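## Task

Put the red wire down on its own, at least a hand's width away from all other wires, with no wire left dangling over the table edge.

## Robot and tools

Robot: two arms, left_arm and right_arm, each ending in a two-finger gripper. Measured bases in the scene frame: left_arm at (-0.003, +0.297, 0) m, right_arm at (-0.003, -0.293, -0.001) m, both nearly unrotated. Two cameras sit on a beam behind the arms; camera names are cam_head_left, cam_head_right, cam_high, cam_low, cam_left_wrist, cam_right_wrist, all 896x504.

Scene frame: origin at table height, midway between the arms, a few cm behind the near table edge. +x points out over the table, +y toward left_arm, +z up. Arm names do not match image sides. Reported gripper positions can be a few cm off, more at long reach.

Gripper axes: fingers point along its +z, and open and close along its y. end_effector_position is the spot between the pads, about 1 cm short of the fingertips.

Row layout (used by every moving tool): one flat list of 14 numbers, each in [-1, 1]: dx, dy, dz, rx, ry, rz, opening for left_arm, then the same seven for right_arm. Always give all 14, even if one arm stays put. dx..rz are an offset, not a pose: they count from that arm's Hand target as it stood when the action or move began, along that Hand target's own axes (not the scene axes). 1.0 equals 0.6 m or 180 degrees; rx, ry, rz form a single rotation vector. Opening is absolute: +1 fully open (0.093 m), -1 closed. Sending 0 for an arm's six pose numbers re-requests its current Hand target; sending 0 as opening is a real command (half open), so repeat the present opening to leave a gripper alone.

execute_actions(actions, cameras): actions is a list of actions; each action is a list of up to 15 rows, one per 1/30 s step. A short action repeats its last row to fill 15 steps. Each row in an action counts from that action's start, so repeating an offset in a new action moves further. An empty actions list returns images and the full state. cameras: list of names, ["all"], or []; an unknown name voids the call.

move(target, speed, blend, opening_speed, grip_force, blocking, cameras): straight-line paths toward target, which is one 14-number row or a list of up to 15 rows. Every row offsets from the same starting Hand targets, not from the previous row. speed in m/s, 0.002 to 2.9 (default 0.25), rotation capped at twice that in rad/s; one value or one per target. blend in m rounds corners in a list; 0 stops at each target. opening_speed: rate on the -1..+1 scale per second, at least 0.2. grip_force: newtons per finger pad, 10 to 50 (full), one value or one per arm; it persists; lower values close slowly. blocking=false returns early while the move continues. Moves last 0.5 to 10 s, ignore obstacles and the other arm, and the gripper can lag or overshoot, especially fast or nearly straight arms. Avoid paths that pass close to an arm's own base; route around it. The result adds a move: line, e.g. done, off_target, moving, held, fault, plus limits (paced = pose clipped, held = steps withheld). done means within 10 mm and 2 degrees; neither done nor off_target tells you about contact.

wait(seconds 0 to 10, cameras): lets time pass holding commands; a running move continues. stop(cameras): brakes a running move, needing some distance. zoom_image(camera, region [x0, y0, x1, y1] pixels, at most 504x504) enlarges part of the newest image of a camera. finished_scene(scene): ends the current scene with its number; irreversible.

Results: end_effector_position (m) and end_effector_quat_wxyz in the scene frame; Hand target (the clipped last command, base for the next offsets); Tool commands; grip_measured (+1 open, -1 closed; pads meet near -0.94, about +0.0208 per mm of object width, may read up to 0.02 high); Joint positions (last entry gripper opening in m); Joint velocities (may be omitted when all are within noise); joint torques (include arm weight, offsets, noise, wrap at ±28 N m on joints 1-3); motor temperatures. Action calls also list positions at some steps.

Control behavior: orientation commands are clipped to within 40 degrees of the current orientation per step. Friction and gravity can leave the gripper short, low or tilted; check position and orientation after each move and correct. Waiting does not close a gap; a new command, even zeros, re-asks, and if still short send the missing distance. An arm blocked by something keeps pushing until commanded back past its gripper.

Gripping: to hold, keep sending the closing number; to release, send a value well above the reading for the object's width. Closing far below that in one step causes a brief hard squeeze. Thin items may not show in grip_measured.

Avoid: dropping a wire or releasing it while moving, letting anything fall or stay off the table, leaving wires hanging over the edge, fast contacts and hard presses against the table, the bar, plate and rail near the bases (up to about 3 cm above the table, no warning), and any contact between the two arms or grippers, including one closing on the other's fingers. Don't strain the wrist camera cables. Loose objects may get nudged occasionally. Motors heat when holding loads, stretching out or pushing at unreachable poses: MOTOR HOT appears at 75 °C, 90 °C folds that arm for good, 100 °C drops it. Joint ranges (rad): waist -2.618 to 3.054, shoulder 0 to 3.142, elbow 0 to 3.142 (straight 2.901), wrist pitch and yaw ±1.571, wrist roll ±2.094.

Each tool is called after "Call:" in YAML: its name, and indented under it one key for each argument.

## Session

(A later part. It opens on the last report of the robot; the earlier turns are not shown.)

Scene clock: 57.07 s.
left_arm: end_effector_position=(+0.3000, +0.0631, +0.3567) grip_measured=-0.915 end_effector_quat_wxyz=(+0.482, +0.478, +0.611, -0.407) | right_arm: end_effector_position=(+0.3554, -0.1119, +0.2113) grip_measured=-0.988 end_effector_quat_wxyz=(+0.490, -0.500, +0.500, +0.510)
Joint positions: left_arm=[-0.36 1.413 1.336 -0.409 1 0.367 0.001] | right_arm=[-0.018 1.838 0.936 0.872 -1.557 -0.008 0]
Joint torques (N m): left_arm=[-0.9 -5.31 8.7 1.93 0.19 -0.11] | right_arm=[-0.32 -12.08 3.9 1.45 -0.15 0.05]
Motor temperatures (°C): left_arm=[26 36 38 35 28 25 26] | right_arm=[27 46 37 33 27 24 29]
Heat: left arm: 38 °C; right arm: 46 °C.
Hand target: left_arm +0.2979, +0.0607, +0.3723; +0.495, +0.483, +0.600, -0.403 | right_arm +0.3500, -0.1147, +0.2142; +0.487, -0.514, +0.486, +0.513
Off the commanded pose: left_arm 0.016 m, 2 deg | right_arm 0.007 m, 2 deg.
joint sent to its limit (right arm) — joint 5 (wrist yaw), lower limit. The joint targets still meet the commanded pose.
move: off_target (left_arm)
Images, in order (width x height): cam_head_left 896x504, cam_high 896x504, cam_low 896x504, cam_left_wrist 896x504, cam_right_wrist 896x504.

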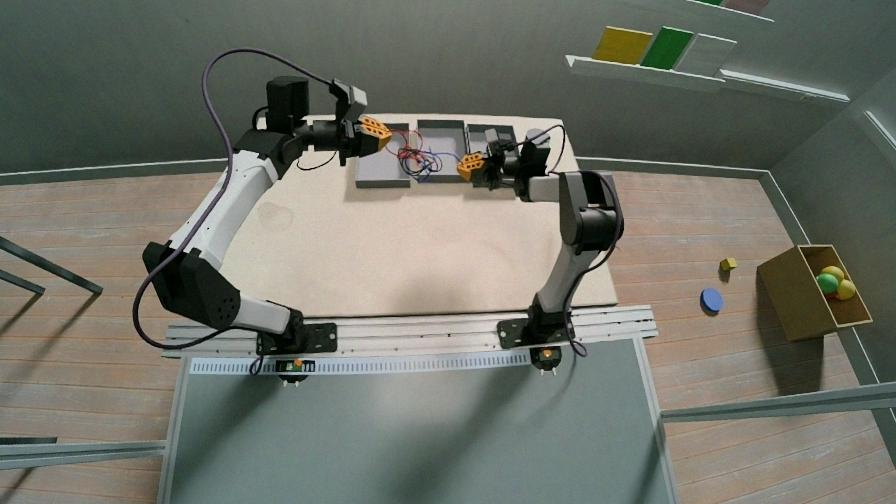

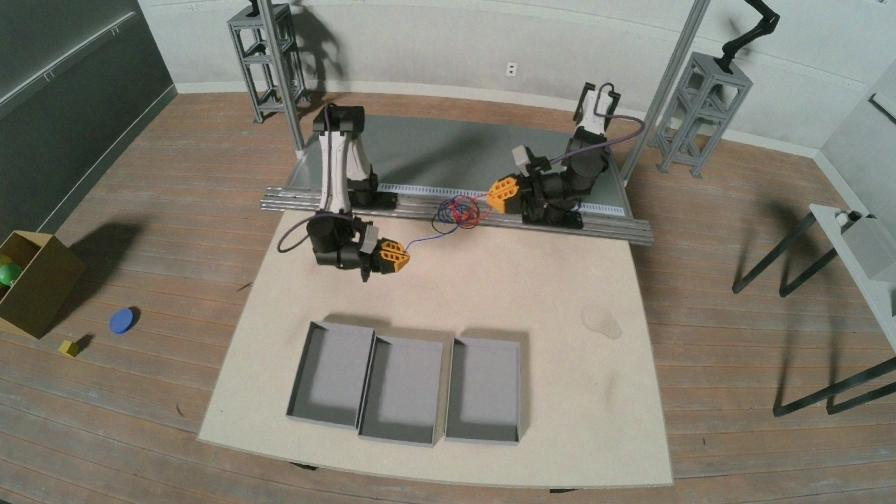

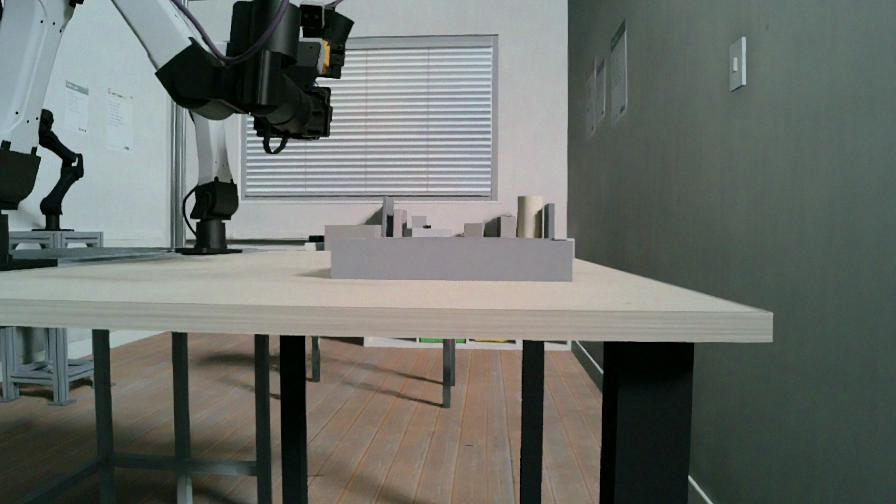

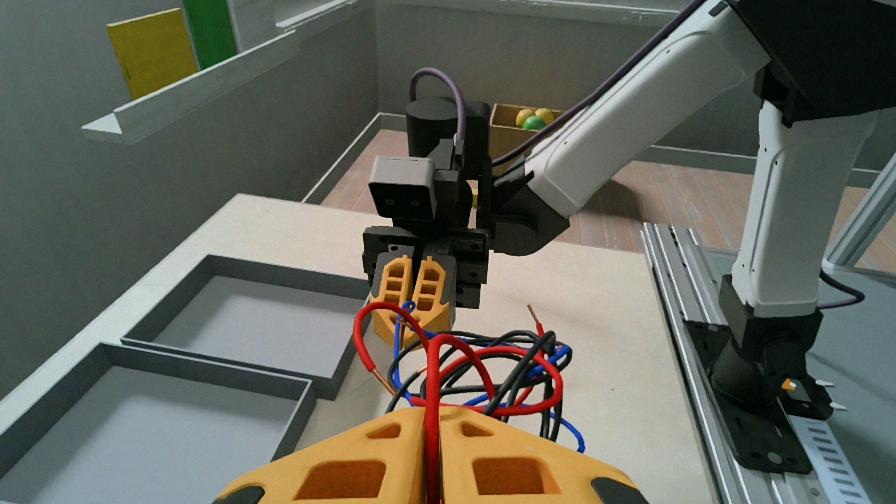

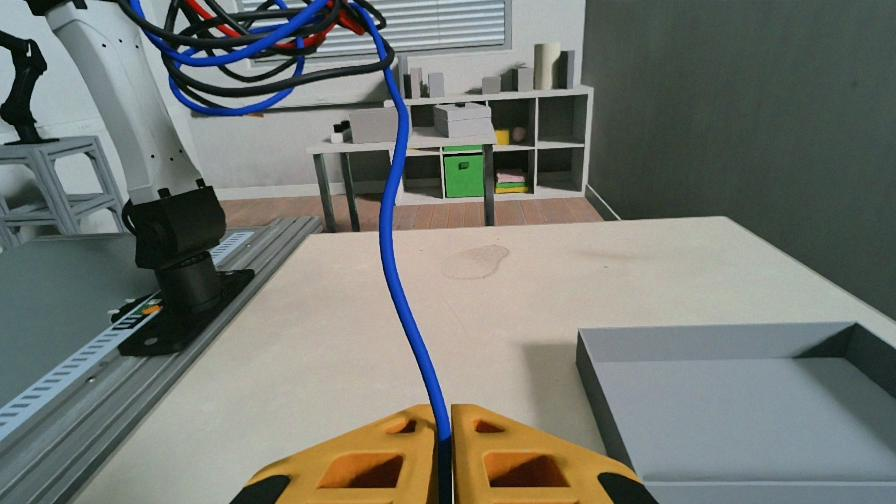

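Call:
move:
  target: [0,0,-0.15,0,0,0,-0.921875,0.05,0,-0.17,0,0,0,-1]
  speed: 0.06
  cameras: ["cam_right_wrist","cam_left_wrist","cam_high","cam_low","cam_head_left"]

Scene clock: 62.43 s.
left_arm: end_effector_position=(+0.2799, +0.1456, +0.3773) grip_measured=-0.915 end_effector_quat_wxyz=(+0.481, +0.473, +0.614, -0.409) | right_arm: end_effector_position=(+0.3609, -0.2149, +0.1806) grip_measured=-0.988 end_effector_quat_wxyz=(+0.558, -0.422, +0.567, +0.434)
Joint positions: left_arm=[-0.08 1.388 1.498 -0.94 1.224 0.736 0.001] | right_arm=[-0.311 1.818 0.757 0.996 -1.559 -0.04 0]
Joint torques (N m): left_arm=[0.49 -3.99 8.08 1.4 0.58 0.15] | right_arm=[-0.44 -11.58 3.56 1.51 -0.14 0.04]
Heat: left arm: 39 °C; right arm: 47 °C.
Hand target: left_arm +0.2795, +0.1472, +0.3890; +0.495, +0.483, +0.600, -0.403 | right_arm +0.3556, -0.2167, +0.1842; +0.488, -0.514, +0.486, +0.512
Off the commanded pose: left_arm 0.012 m, 3 deg | right_arm 0.007 m, 19 deg.
joint sent to its limit (right arm) — joint 5 (wrist yaw), lower limit. The joint targets are off in orientation, not in position.
move: off_target (left_arm, right_arm)
Images, in order (width x height): cam_head_left 896x504, cam_high 896x504, cam_low 896x504, cam_left_wrist 896x504, cam_right_wrist 896x504.

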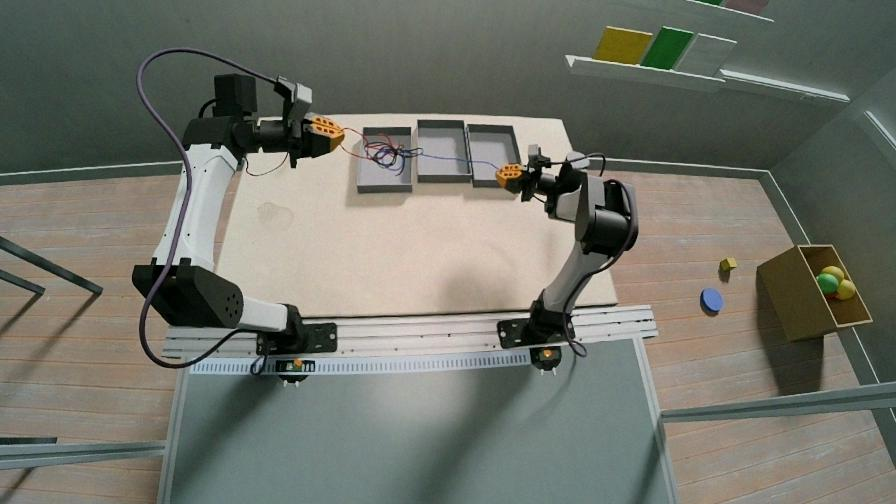

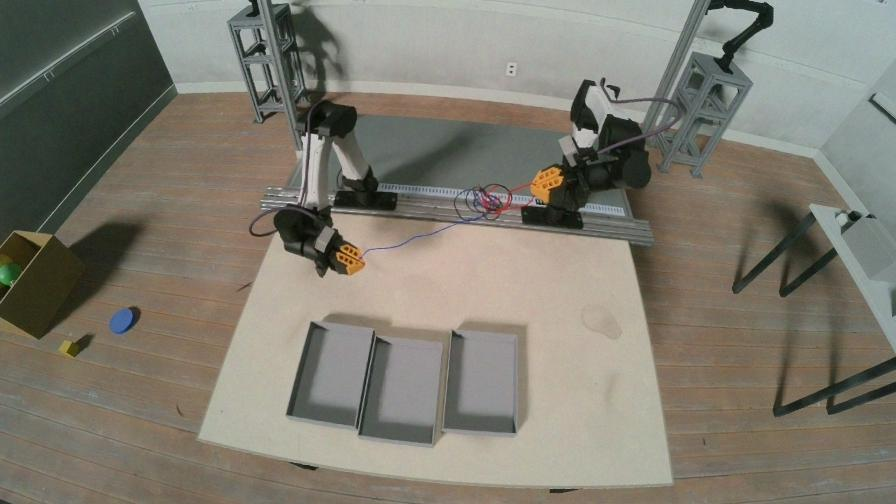

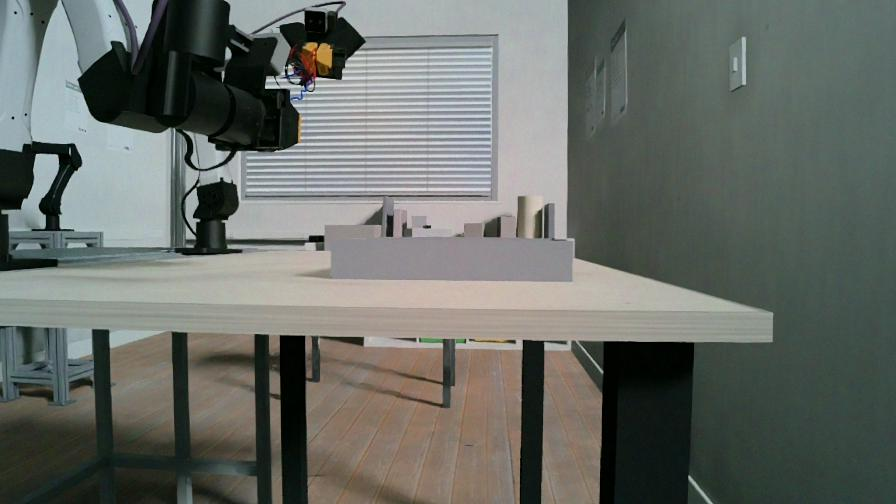

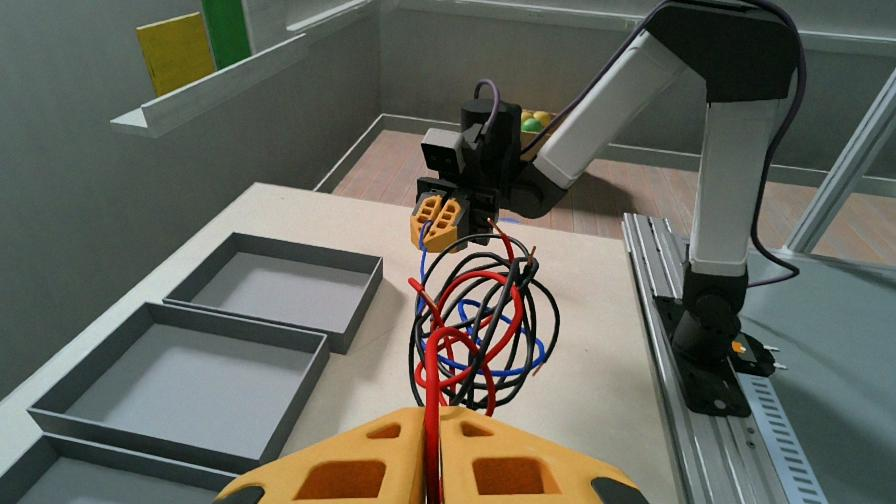

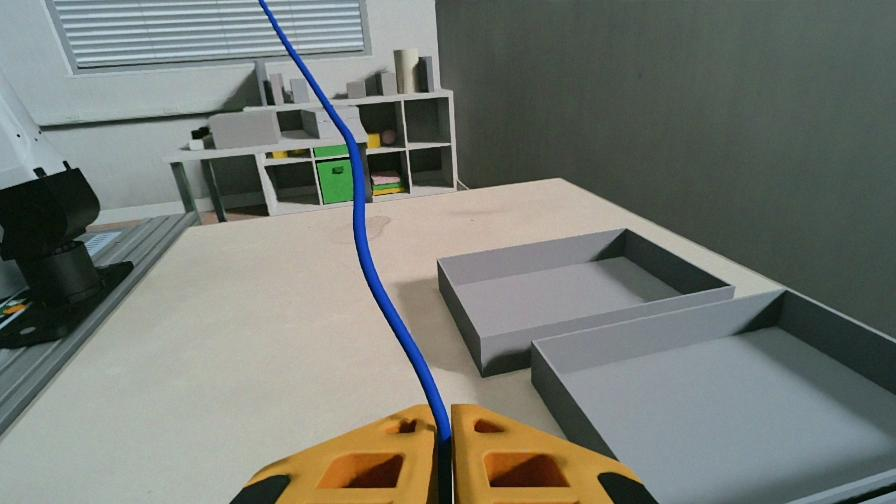

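Call:
move:
  target: [0.03,0.035,-0.16,0,0,0,-0.921875,0.06,0.05,-0.19,0.22,0,0,-1]
  speed: 0.07
  cameras: ["cam_right_wrist","cam_left_wrist","cam_high","cam_low","cam_head_left"]

Scene clock: 71.57 s.
left_arm: end_effector_position=(+0.2866, +0.2459, +0.3786) grip_measured=-0.915 end_effector_quat_wxyz=(+0.527, +0.423, +0.640, -0.366) | right_arm: end_effector_position=(+0.3342, -0.3278, +0.1545) grip_measured=-0.988 end_effector_quat_wxyz=(+0.633, -0.326, +0.627, +0.317)
Joint positions: left_arm=[0.293 1.533 1.712 -1.586 1.338 1.374 0.001] | right_arm=[-0.676 1.811 0.576 1.178 -1.567 -0.069 0]
Joint torques (N m): left_arm=[0.84 -6.78 4.85 0.64 0.82 0.19] | right_arm=[-1.48 -7.04 2.99 1.42 -0.05 0.01]
Heat: left arm: 39 °C; right arm: 48 °C.
Hand target: left_arm +0.2796, +0.2471, +0.3891; +0.495, +0.483, +0.600, -0.403 | right_arm +0.3317, -0.3320, +0.1480; +0.633, -0.318, +0.631, +0.318
Off the commanded pose: left_arm 0.013 m, 10 deg | right_arm 0.008 m, 1 deg.
joint read past its limit (left arm) — joint 4 (wrist pitch), lower limit.
joint sent to its limit (left arm) — joint 4 (wrist pitch), lower limit. The joint targets are off in orientation, not in position.
joint sent to its limit (right arm) — joint 5 (wrist yaw), lower limit. The joint targets still meet the commanded pose.
move: off_target (left_arm)
Images, in order (width x height): cam_head_left 896x504, cam_high 896x504, cam_low 896x504, cam_left_wrist 896x504, cam_right_wrist 896x504.

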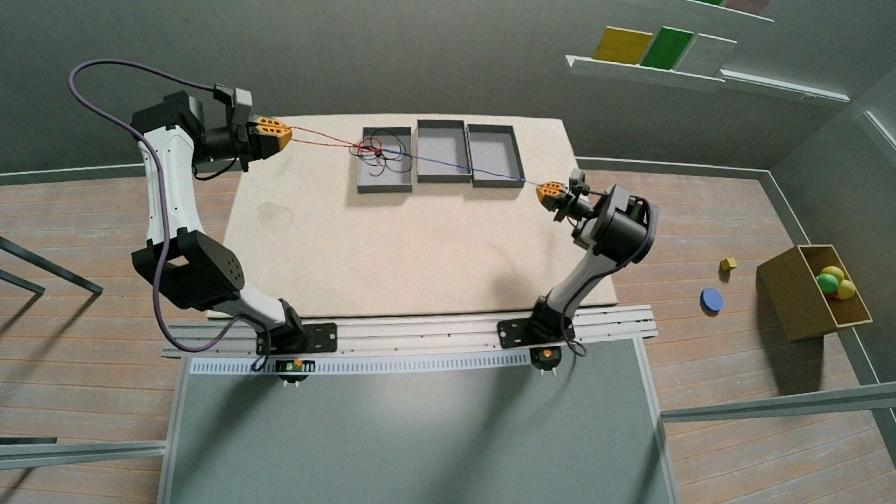

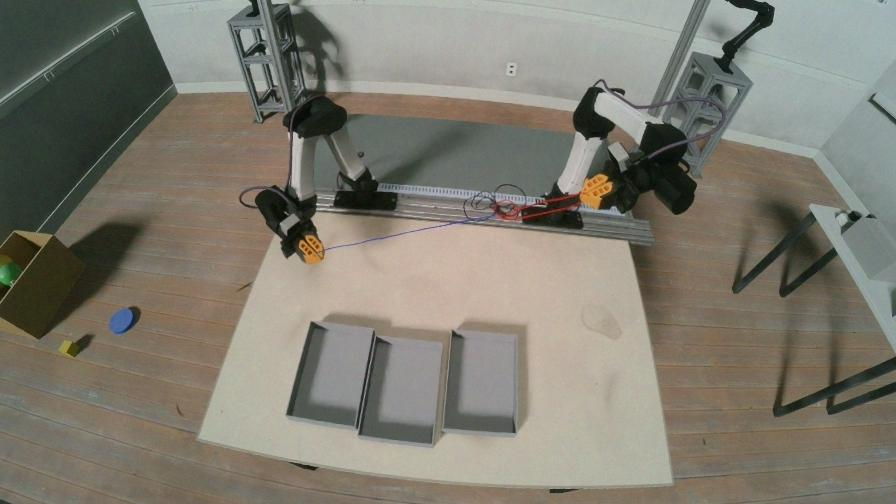

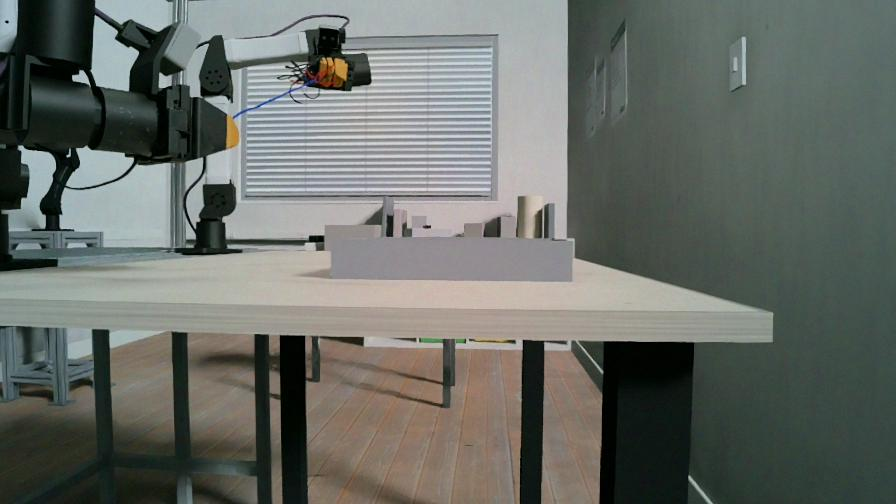

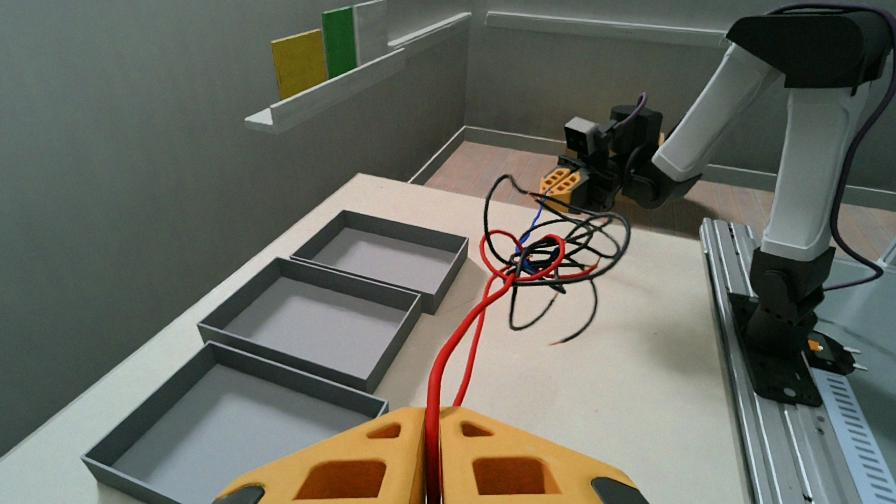

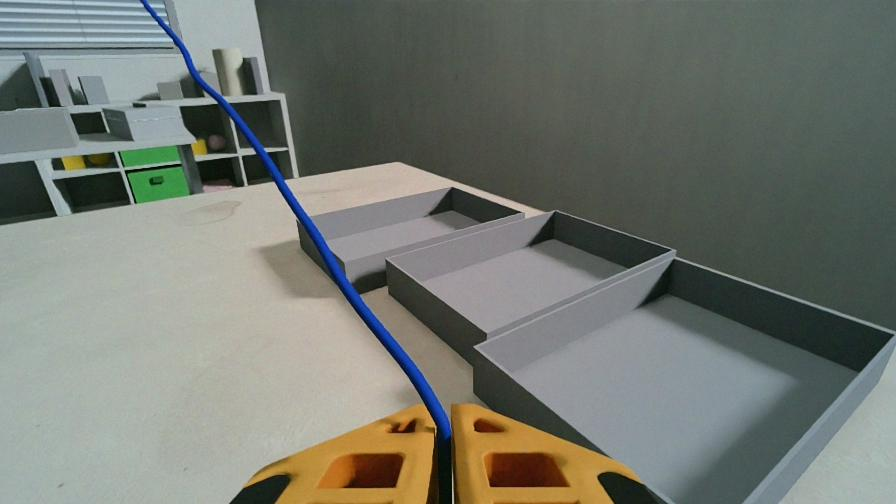

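Call:
zoom_image:
  camera: "cam_left_wrist"
  region: [440, 150, 660, 360]

Call:
zoom_image:
  camera: "cam_head_left"
  region: [250, 100, 450, 210]

Scaled by 2.291 from the camera's 896x504 image, which has a finer 1280x720 frame.

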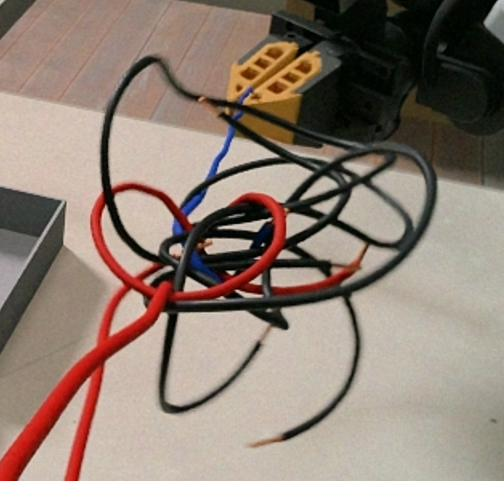

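Scaled by 2.520 from the camera's 896x504 image, which has a finer 1280x720 frame.

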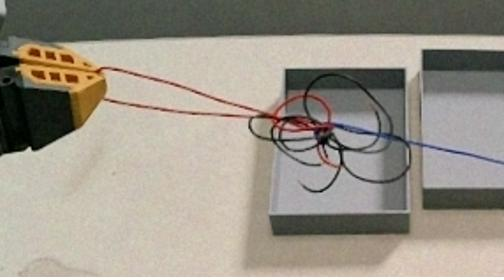

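Call:
move:
  target: [-0.058,0.025,-0.145,-0.163,-0.005,-0.033,-0.921875,0.05,0,-0.2,0,0,0,-1]
  speed: 0.07
  cameras: ["cam_right_wrist","cam_left_wrist","cam_high","cam_low","cam_head_left"]

Call:
zoom_image:
  camera: "cam_head_left"
  region: [250, 100, 450, 210]

Scene clock: 85.20 s.
left_arm: end_effector_position=(+0.2832, +0.3291, +0.4285) grip_measured=-0.915 end_effector_quat_wxyz=(+0.576, +0.297, +0.708, -0.283) | right_arm: end_effector_position=(+0.2632, -0.4288, +0.1224) grip_measured=-0.988 end_effector_quat_wxyz=(+0.686, -0.173, +0.685, +0.175)
Joint positions: left_arm=[0.579 1.507 1.913 -1.591 1.324 1.126 0.001] | right_arm=[-1.123 1.811 0.369 1.275 -1.567 -0.163 0]
Joint torques (N m): left_arm=[0.25 -5.37 6.64 1.04 0.53 -0.11] | right_arm=[-0.39 -5.83 2.22 1.48 -0.13 -0.02]
Heat: left arm: 38 °C; right arm: 46 °C.
Hand target: left_arm +0.2779, +0.3275, +0.4394; +0.584, +0.307, +0.702, -0.266 | right_arm +0.2604, -0.4284, +0.1177; +0.633, -0.318, +0.631, +0.318
Off the commanded pose: left_arm 0.012 m, 3 deg | right_arm 0.006 m, 25 deg.
joint read past its limit (left arm) — joint 4 (wrist pitch), lower limit.
joint sent to its limit (left arm) — joint 4 (wrist pitch), lower limit. The joint targets still meet the commanded pose.
joint sent to its limit (right arm) — joint 5 (wrist yaw), lower limit. The joint targets are off in orientation, not in position.
move: off_target (left_arm, right_arm)
Images, in order (width x height): cam_head_left 896x504, cam_high 896x504, cam_low 896x504, cam_left_wrist 896x504, cam_right_wrist 896x504.

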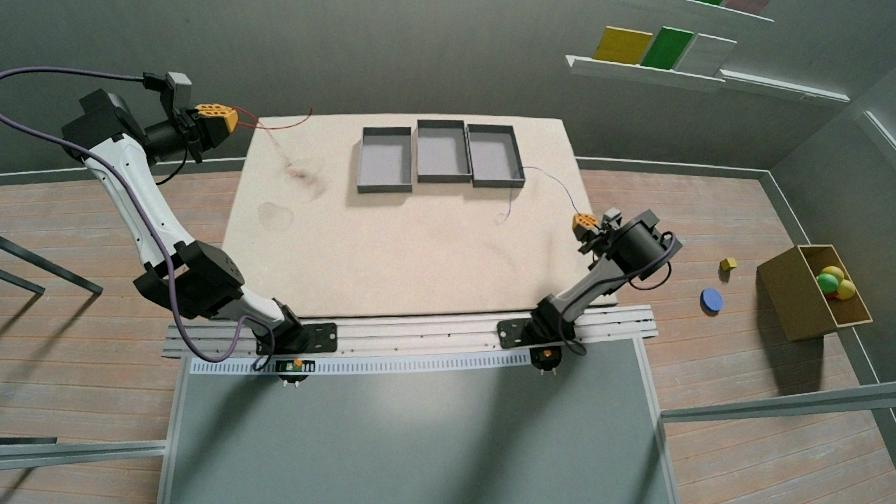

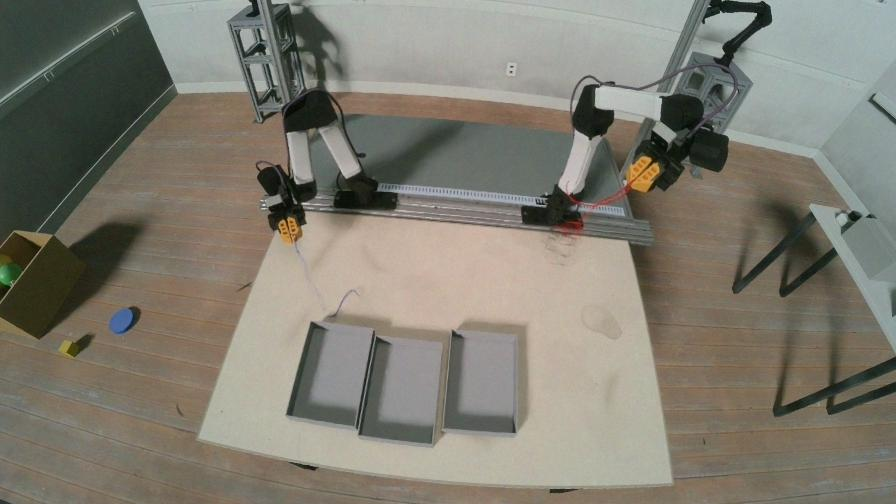

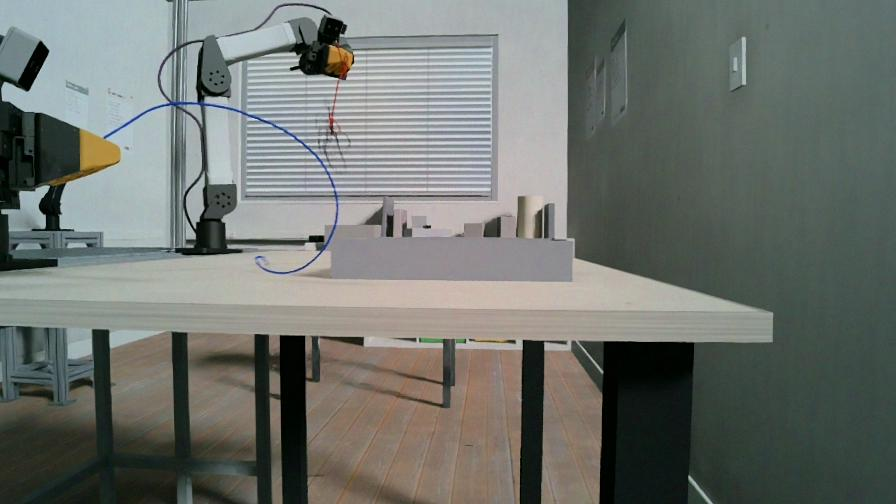

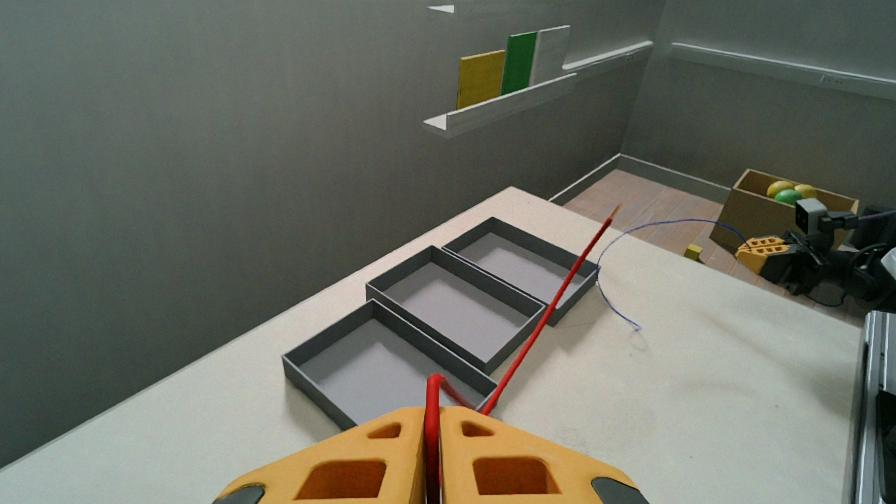

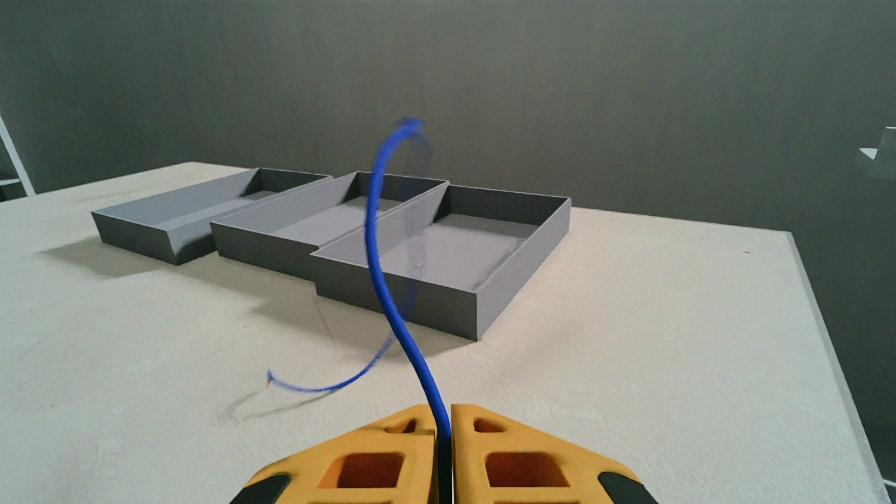

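Scaled by 2.520 from the camera's 896x504 image, which has a finer 1280x720 frame.

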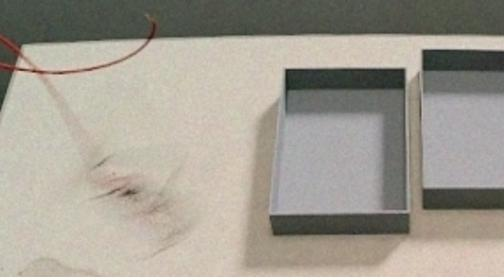

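Call:
move:
  target: [0,0,0,0,0,0,-0.921875,0.135,0.062,0.053,0.278,0.258,0.129,-1]
  speed: 0.12
  cameras: ["cam_right_wrist","cam_left_wrist","cam_high","cam_low","cam_head_left"]

Scene clock: 100.07 s.
left_arm: end_effector_position=(+0.2832, +0.3291, +0.4284) grip_measured=-0.915 end_effector_quat_wxyz=(+0.575, +0.296, +0.708, -0.283) | right_arm: end_effector_position=(+0.2424, -0.3761, +0.0268) grip_measured=-0.988 end_effector_quat_wxyz=(+0.334, -0.002, +0.943, +0.008)
Joint positions: left_arm=[0.579 1.507 1.913 -1.591 1.324 1.125 0.001] | right_arm=[-0.604 1.137 0.337 -0.177 -0.348 -0.448 0]
Joint torques (N m): left_arm=[0.25 -5.34 6.69 1.05 0.54 -0.11] | right_arm=[1.13 -4.01 7.72 1.38 -0.12 0.31]
Heat: left arm: 39 °C; right arm: 45 °C.
Hand target: left_arm +0.2779, +0.3275, +0.4394; +0.584, +0.307, +0.702, -0.266 | right_arm +0.2497, -0.3806, +0.0368; +0.342, +0.000, +0.940, -0.001
Off the commanded pose: left_arm 0.012 m, 3 deg | right_arm 0.013 m, 1 deg.
joint read past its limit (left arm) — joint 4 (wrist pitch), lower limit.
joint sent to its limit (left arm) — joint 4 (wrist pitch), lower limit. The joint targets still meet the commanded pose.
move: off_target (left_arm, right_arm)
Images, in order (width x height): cam_head_left 896x504, cam_high 896x504, cam_low 896x504, cam_left_wrist 896x504, cam_right_wrist 896x504.

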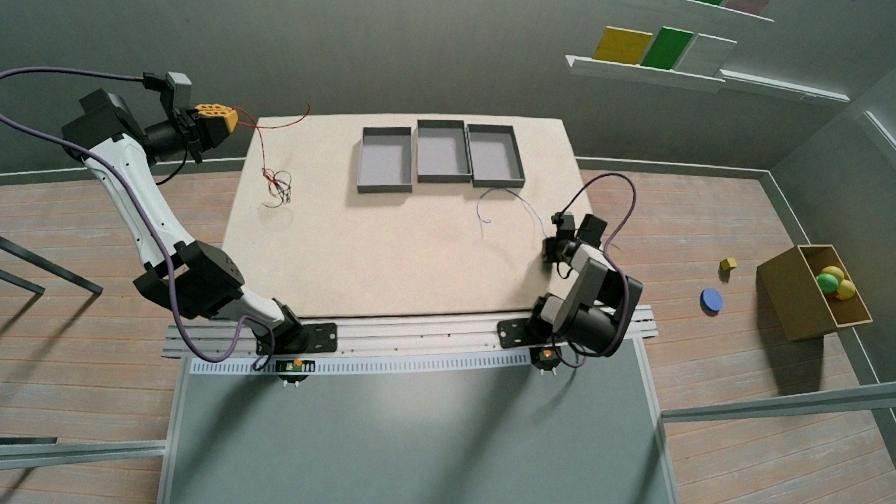

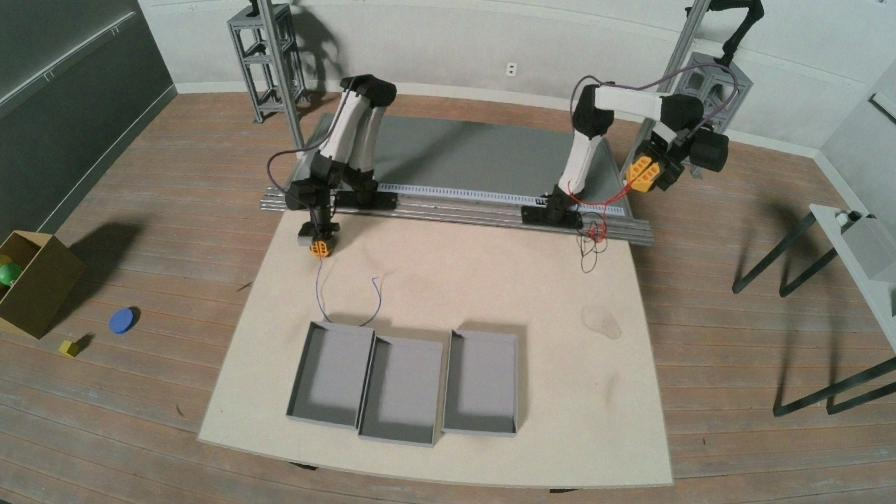

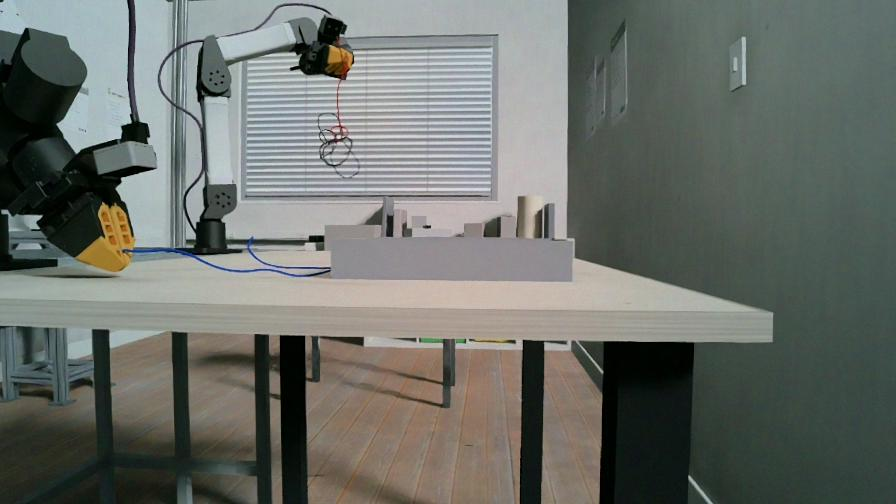

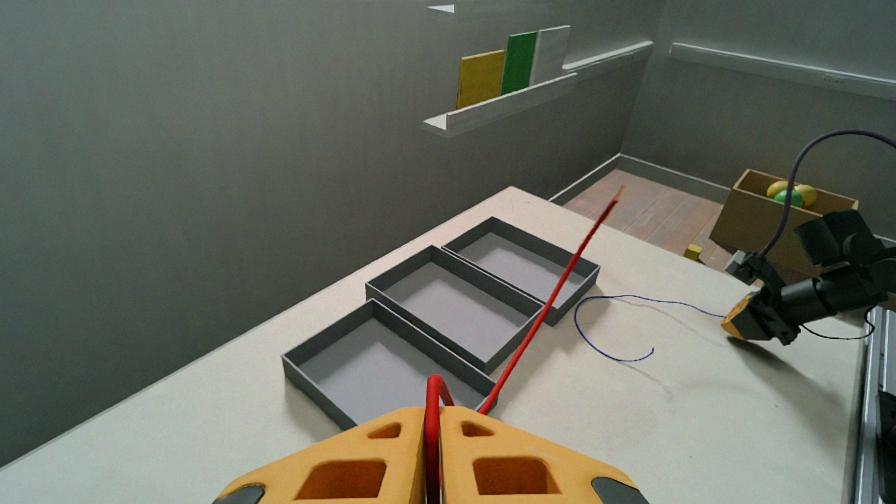

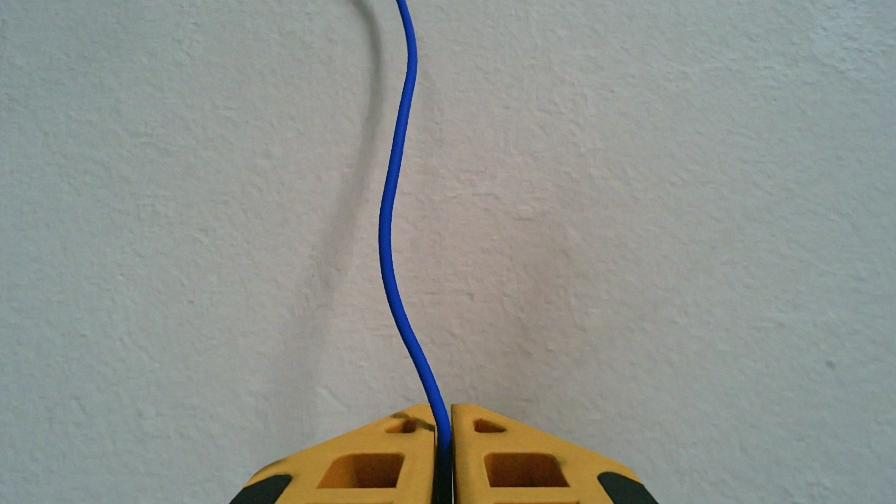

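Call:
move:
  target:
    - [0,0,0,0,0,0,-0.921875,0,0,0,0,0,0,-0.3]
    - [0,0,0,0,0,0,-0.921875,-0.1,0,-0.15,0,0,0,-0.3]
  opening_speed: 0.6
  speed: 0.15
  cameras: ["cam_right_wrist","cam_left_wrist","cam_high","cam_low","cam_head_left"]

Call:
zoom_image:
  camera: "cam_high"
  region: [540, 160, 680, 290]

Call:
zoom_image:
  camera: "cam_low"
  region: [290, 40, 390, 190]

Call:
zoom_image:
  camera: "cam_head_left"
  region: [180, 90, 330, 230]

Scene clock: 108.10 s.
left_arm: end_effector_position=(+0.2832, +0.3291, +0.4284) grip_measured=-0.915 end_effector_quat_wxyz=(+0.575, +0.296, +0.708, -0.283) | right_arm: end_effector_position=(+0.2356, -0.3779, +0.1347) grip_measured=-0.301 end_effector_quat_wxyz=(+0.333, +0.006, +0.943, +0.004)
Joint positions: left_arm=[0.579 1.507 1.913 -1.591 1.324 1.125 0.001] | right_arm=[-0.623 0.944 0.704 -0.738 -0.348 -0.451 0.031]
Joint torques (N m): left_arm=[0.25 -5.38 6.57 1.05 0.55 -0.11] | right_arm=[-0.73 -2.93 8.31 1.36 -0.22 0]
Heat: left arm: 39 °C; right arm: 44 °C.
Hand target: left_arm +0.2779, +0.3275, +0.4394; +0.584, +0.307, +0.702, -0.266 | right_arm +0.2378, -0.3804, +0.1443; +0.342, +0.000, +0.940, -0.001
Off the commanded pose: left_arm 0.012 m, 3 deg | right_arm 0.010 m, 1 deg.
joint read past its limit (left arm) — joint 4 (wrist pitch), lower limit.
joint sent to its limit (left arm) — joint 4 (wrist pitch), lower limit. The joint targets still meet the commanded pose.
move: off_target (left_arm)
Images, in order (width x height): cam_head_left 896x504, cam_high 896x504, cam_low 896x504, cam_left_wrist 896x504, cam_right_wrist 896x504.

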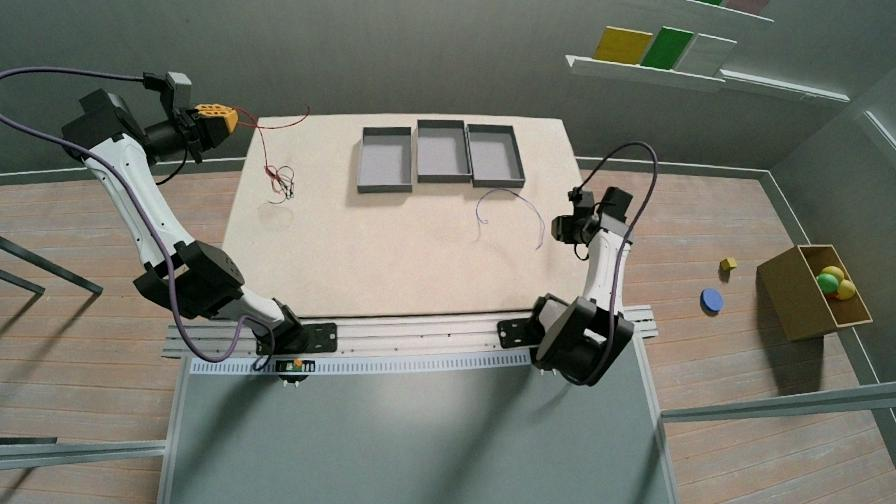

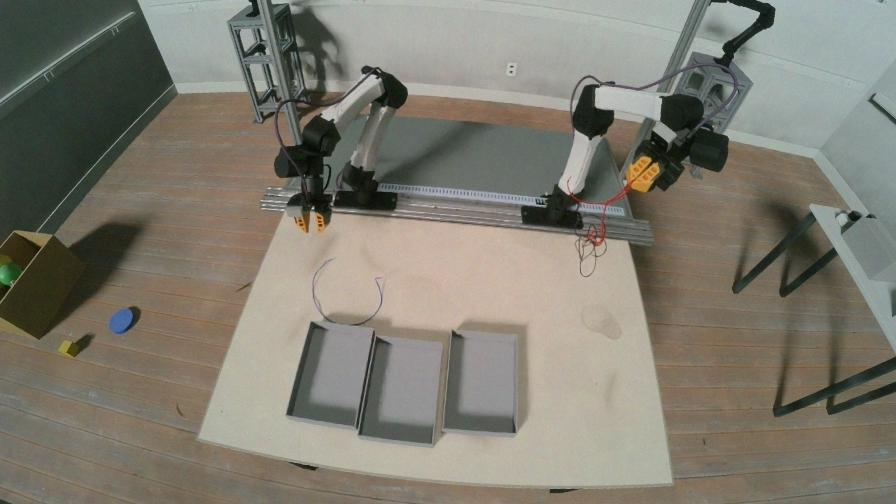

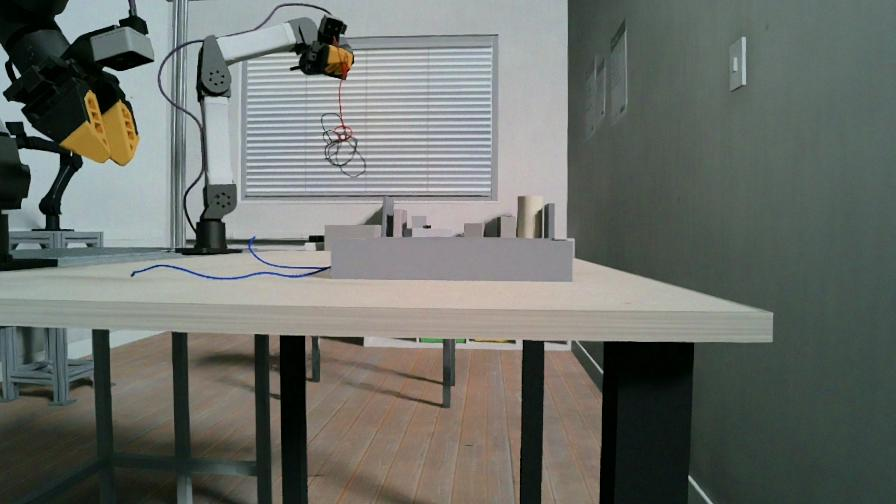

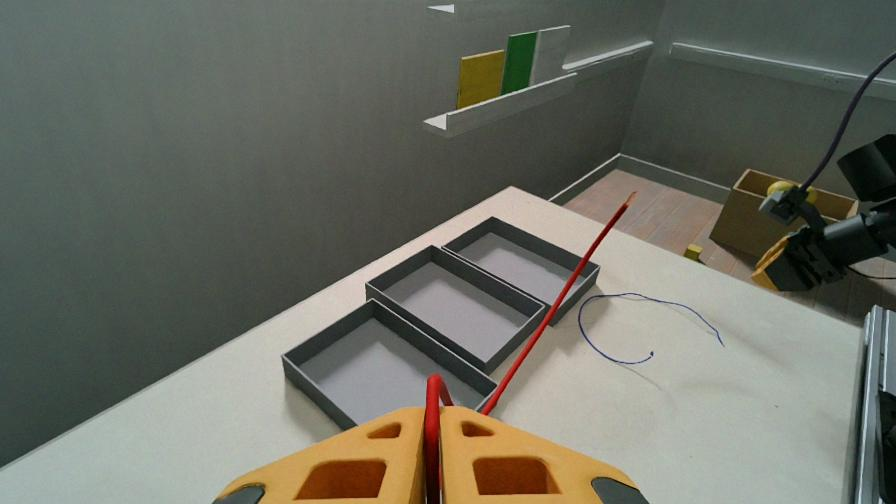

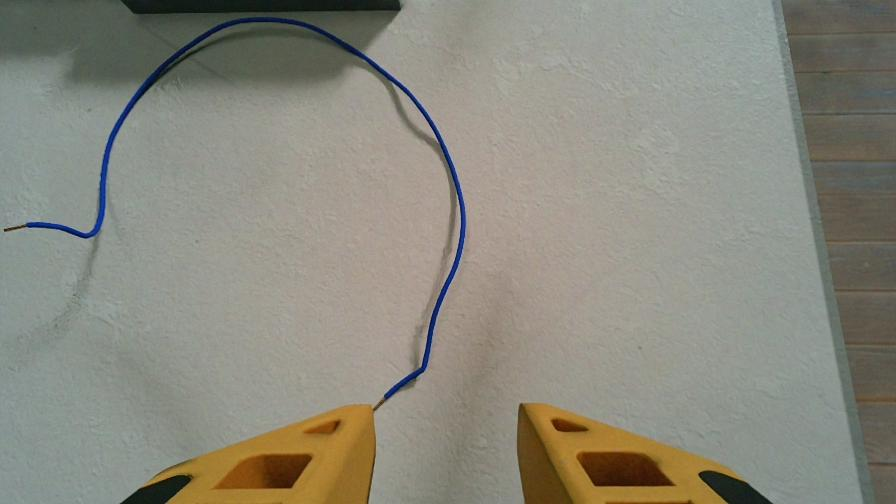

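Scaled by 3.600 from the camera's 896x504 image, which has a finer 1280x720 frame.

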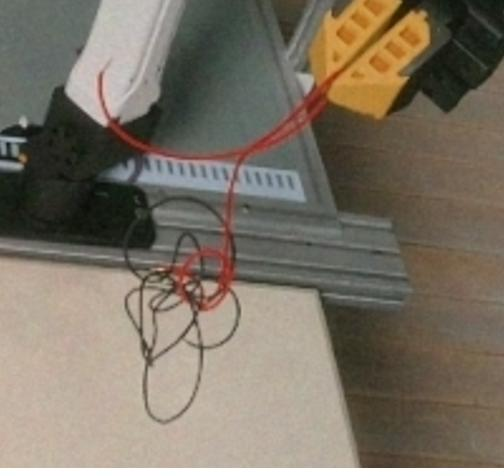

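Scaled by 3.360 from the camera's 896x504 image, which has a finer 1280x720 frame.

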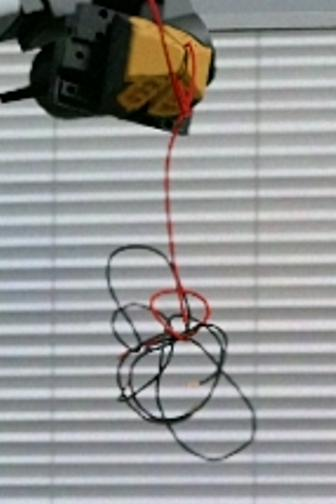

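Scaled by 3.360 from the camera's 896x504 image, which has a finer 1280x720 frame.

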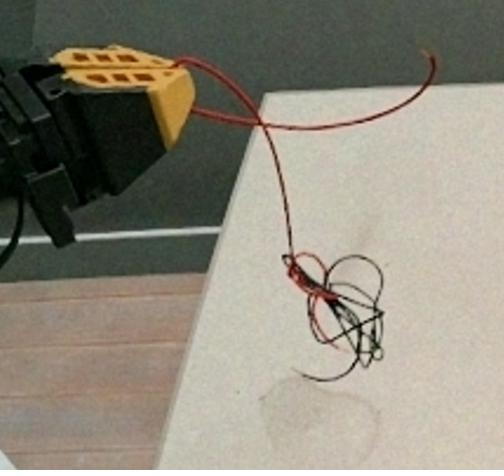

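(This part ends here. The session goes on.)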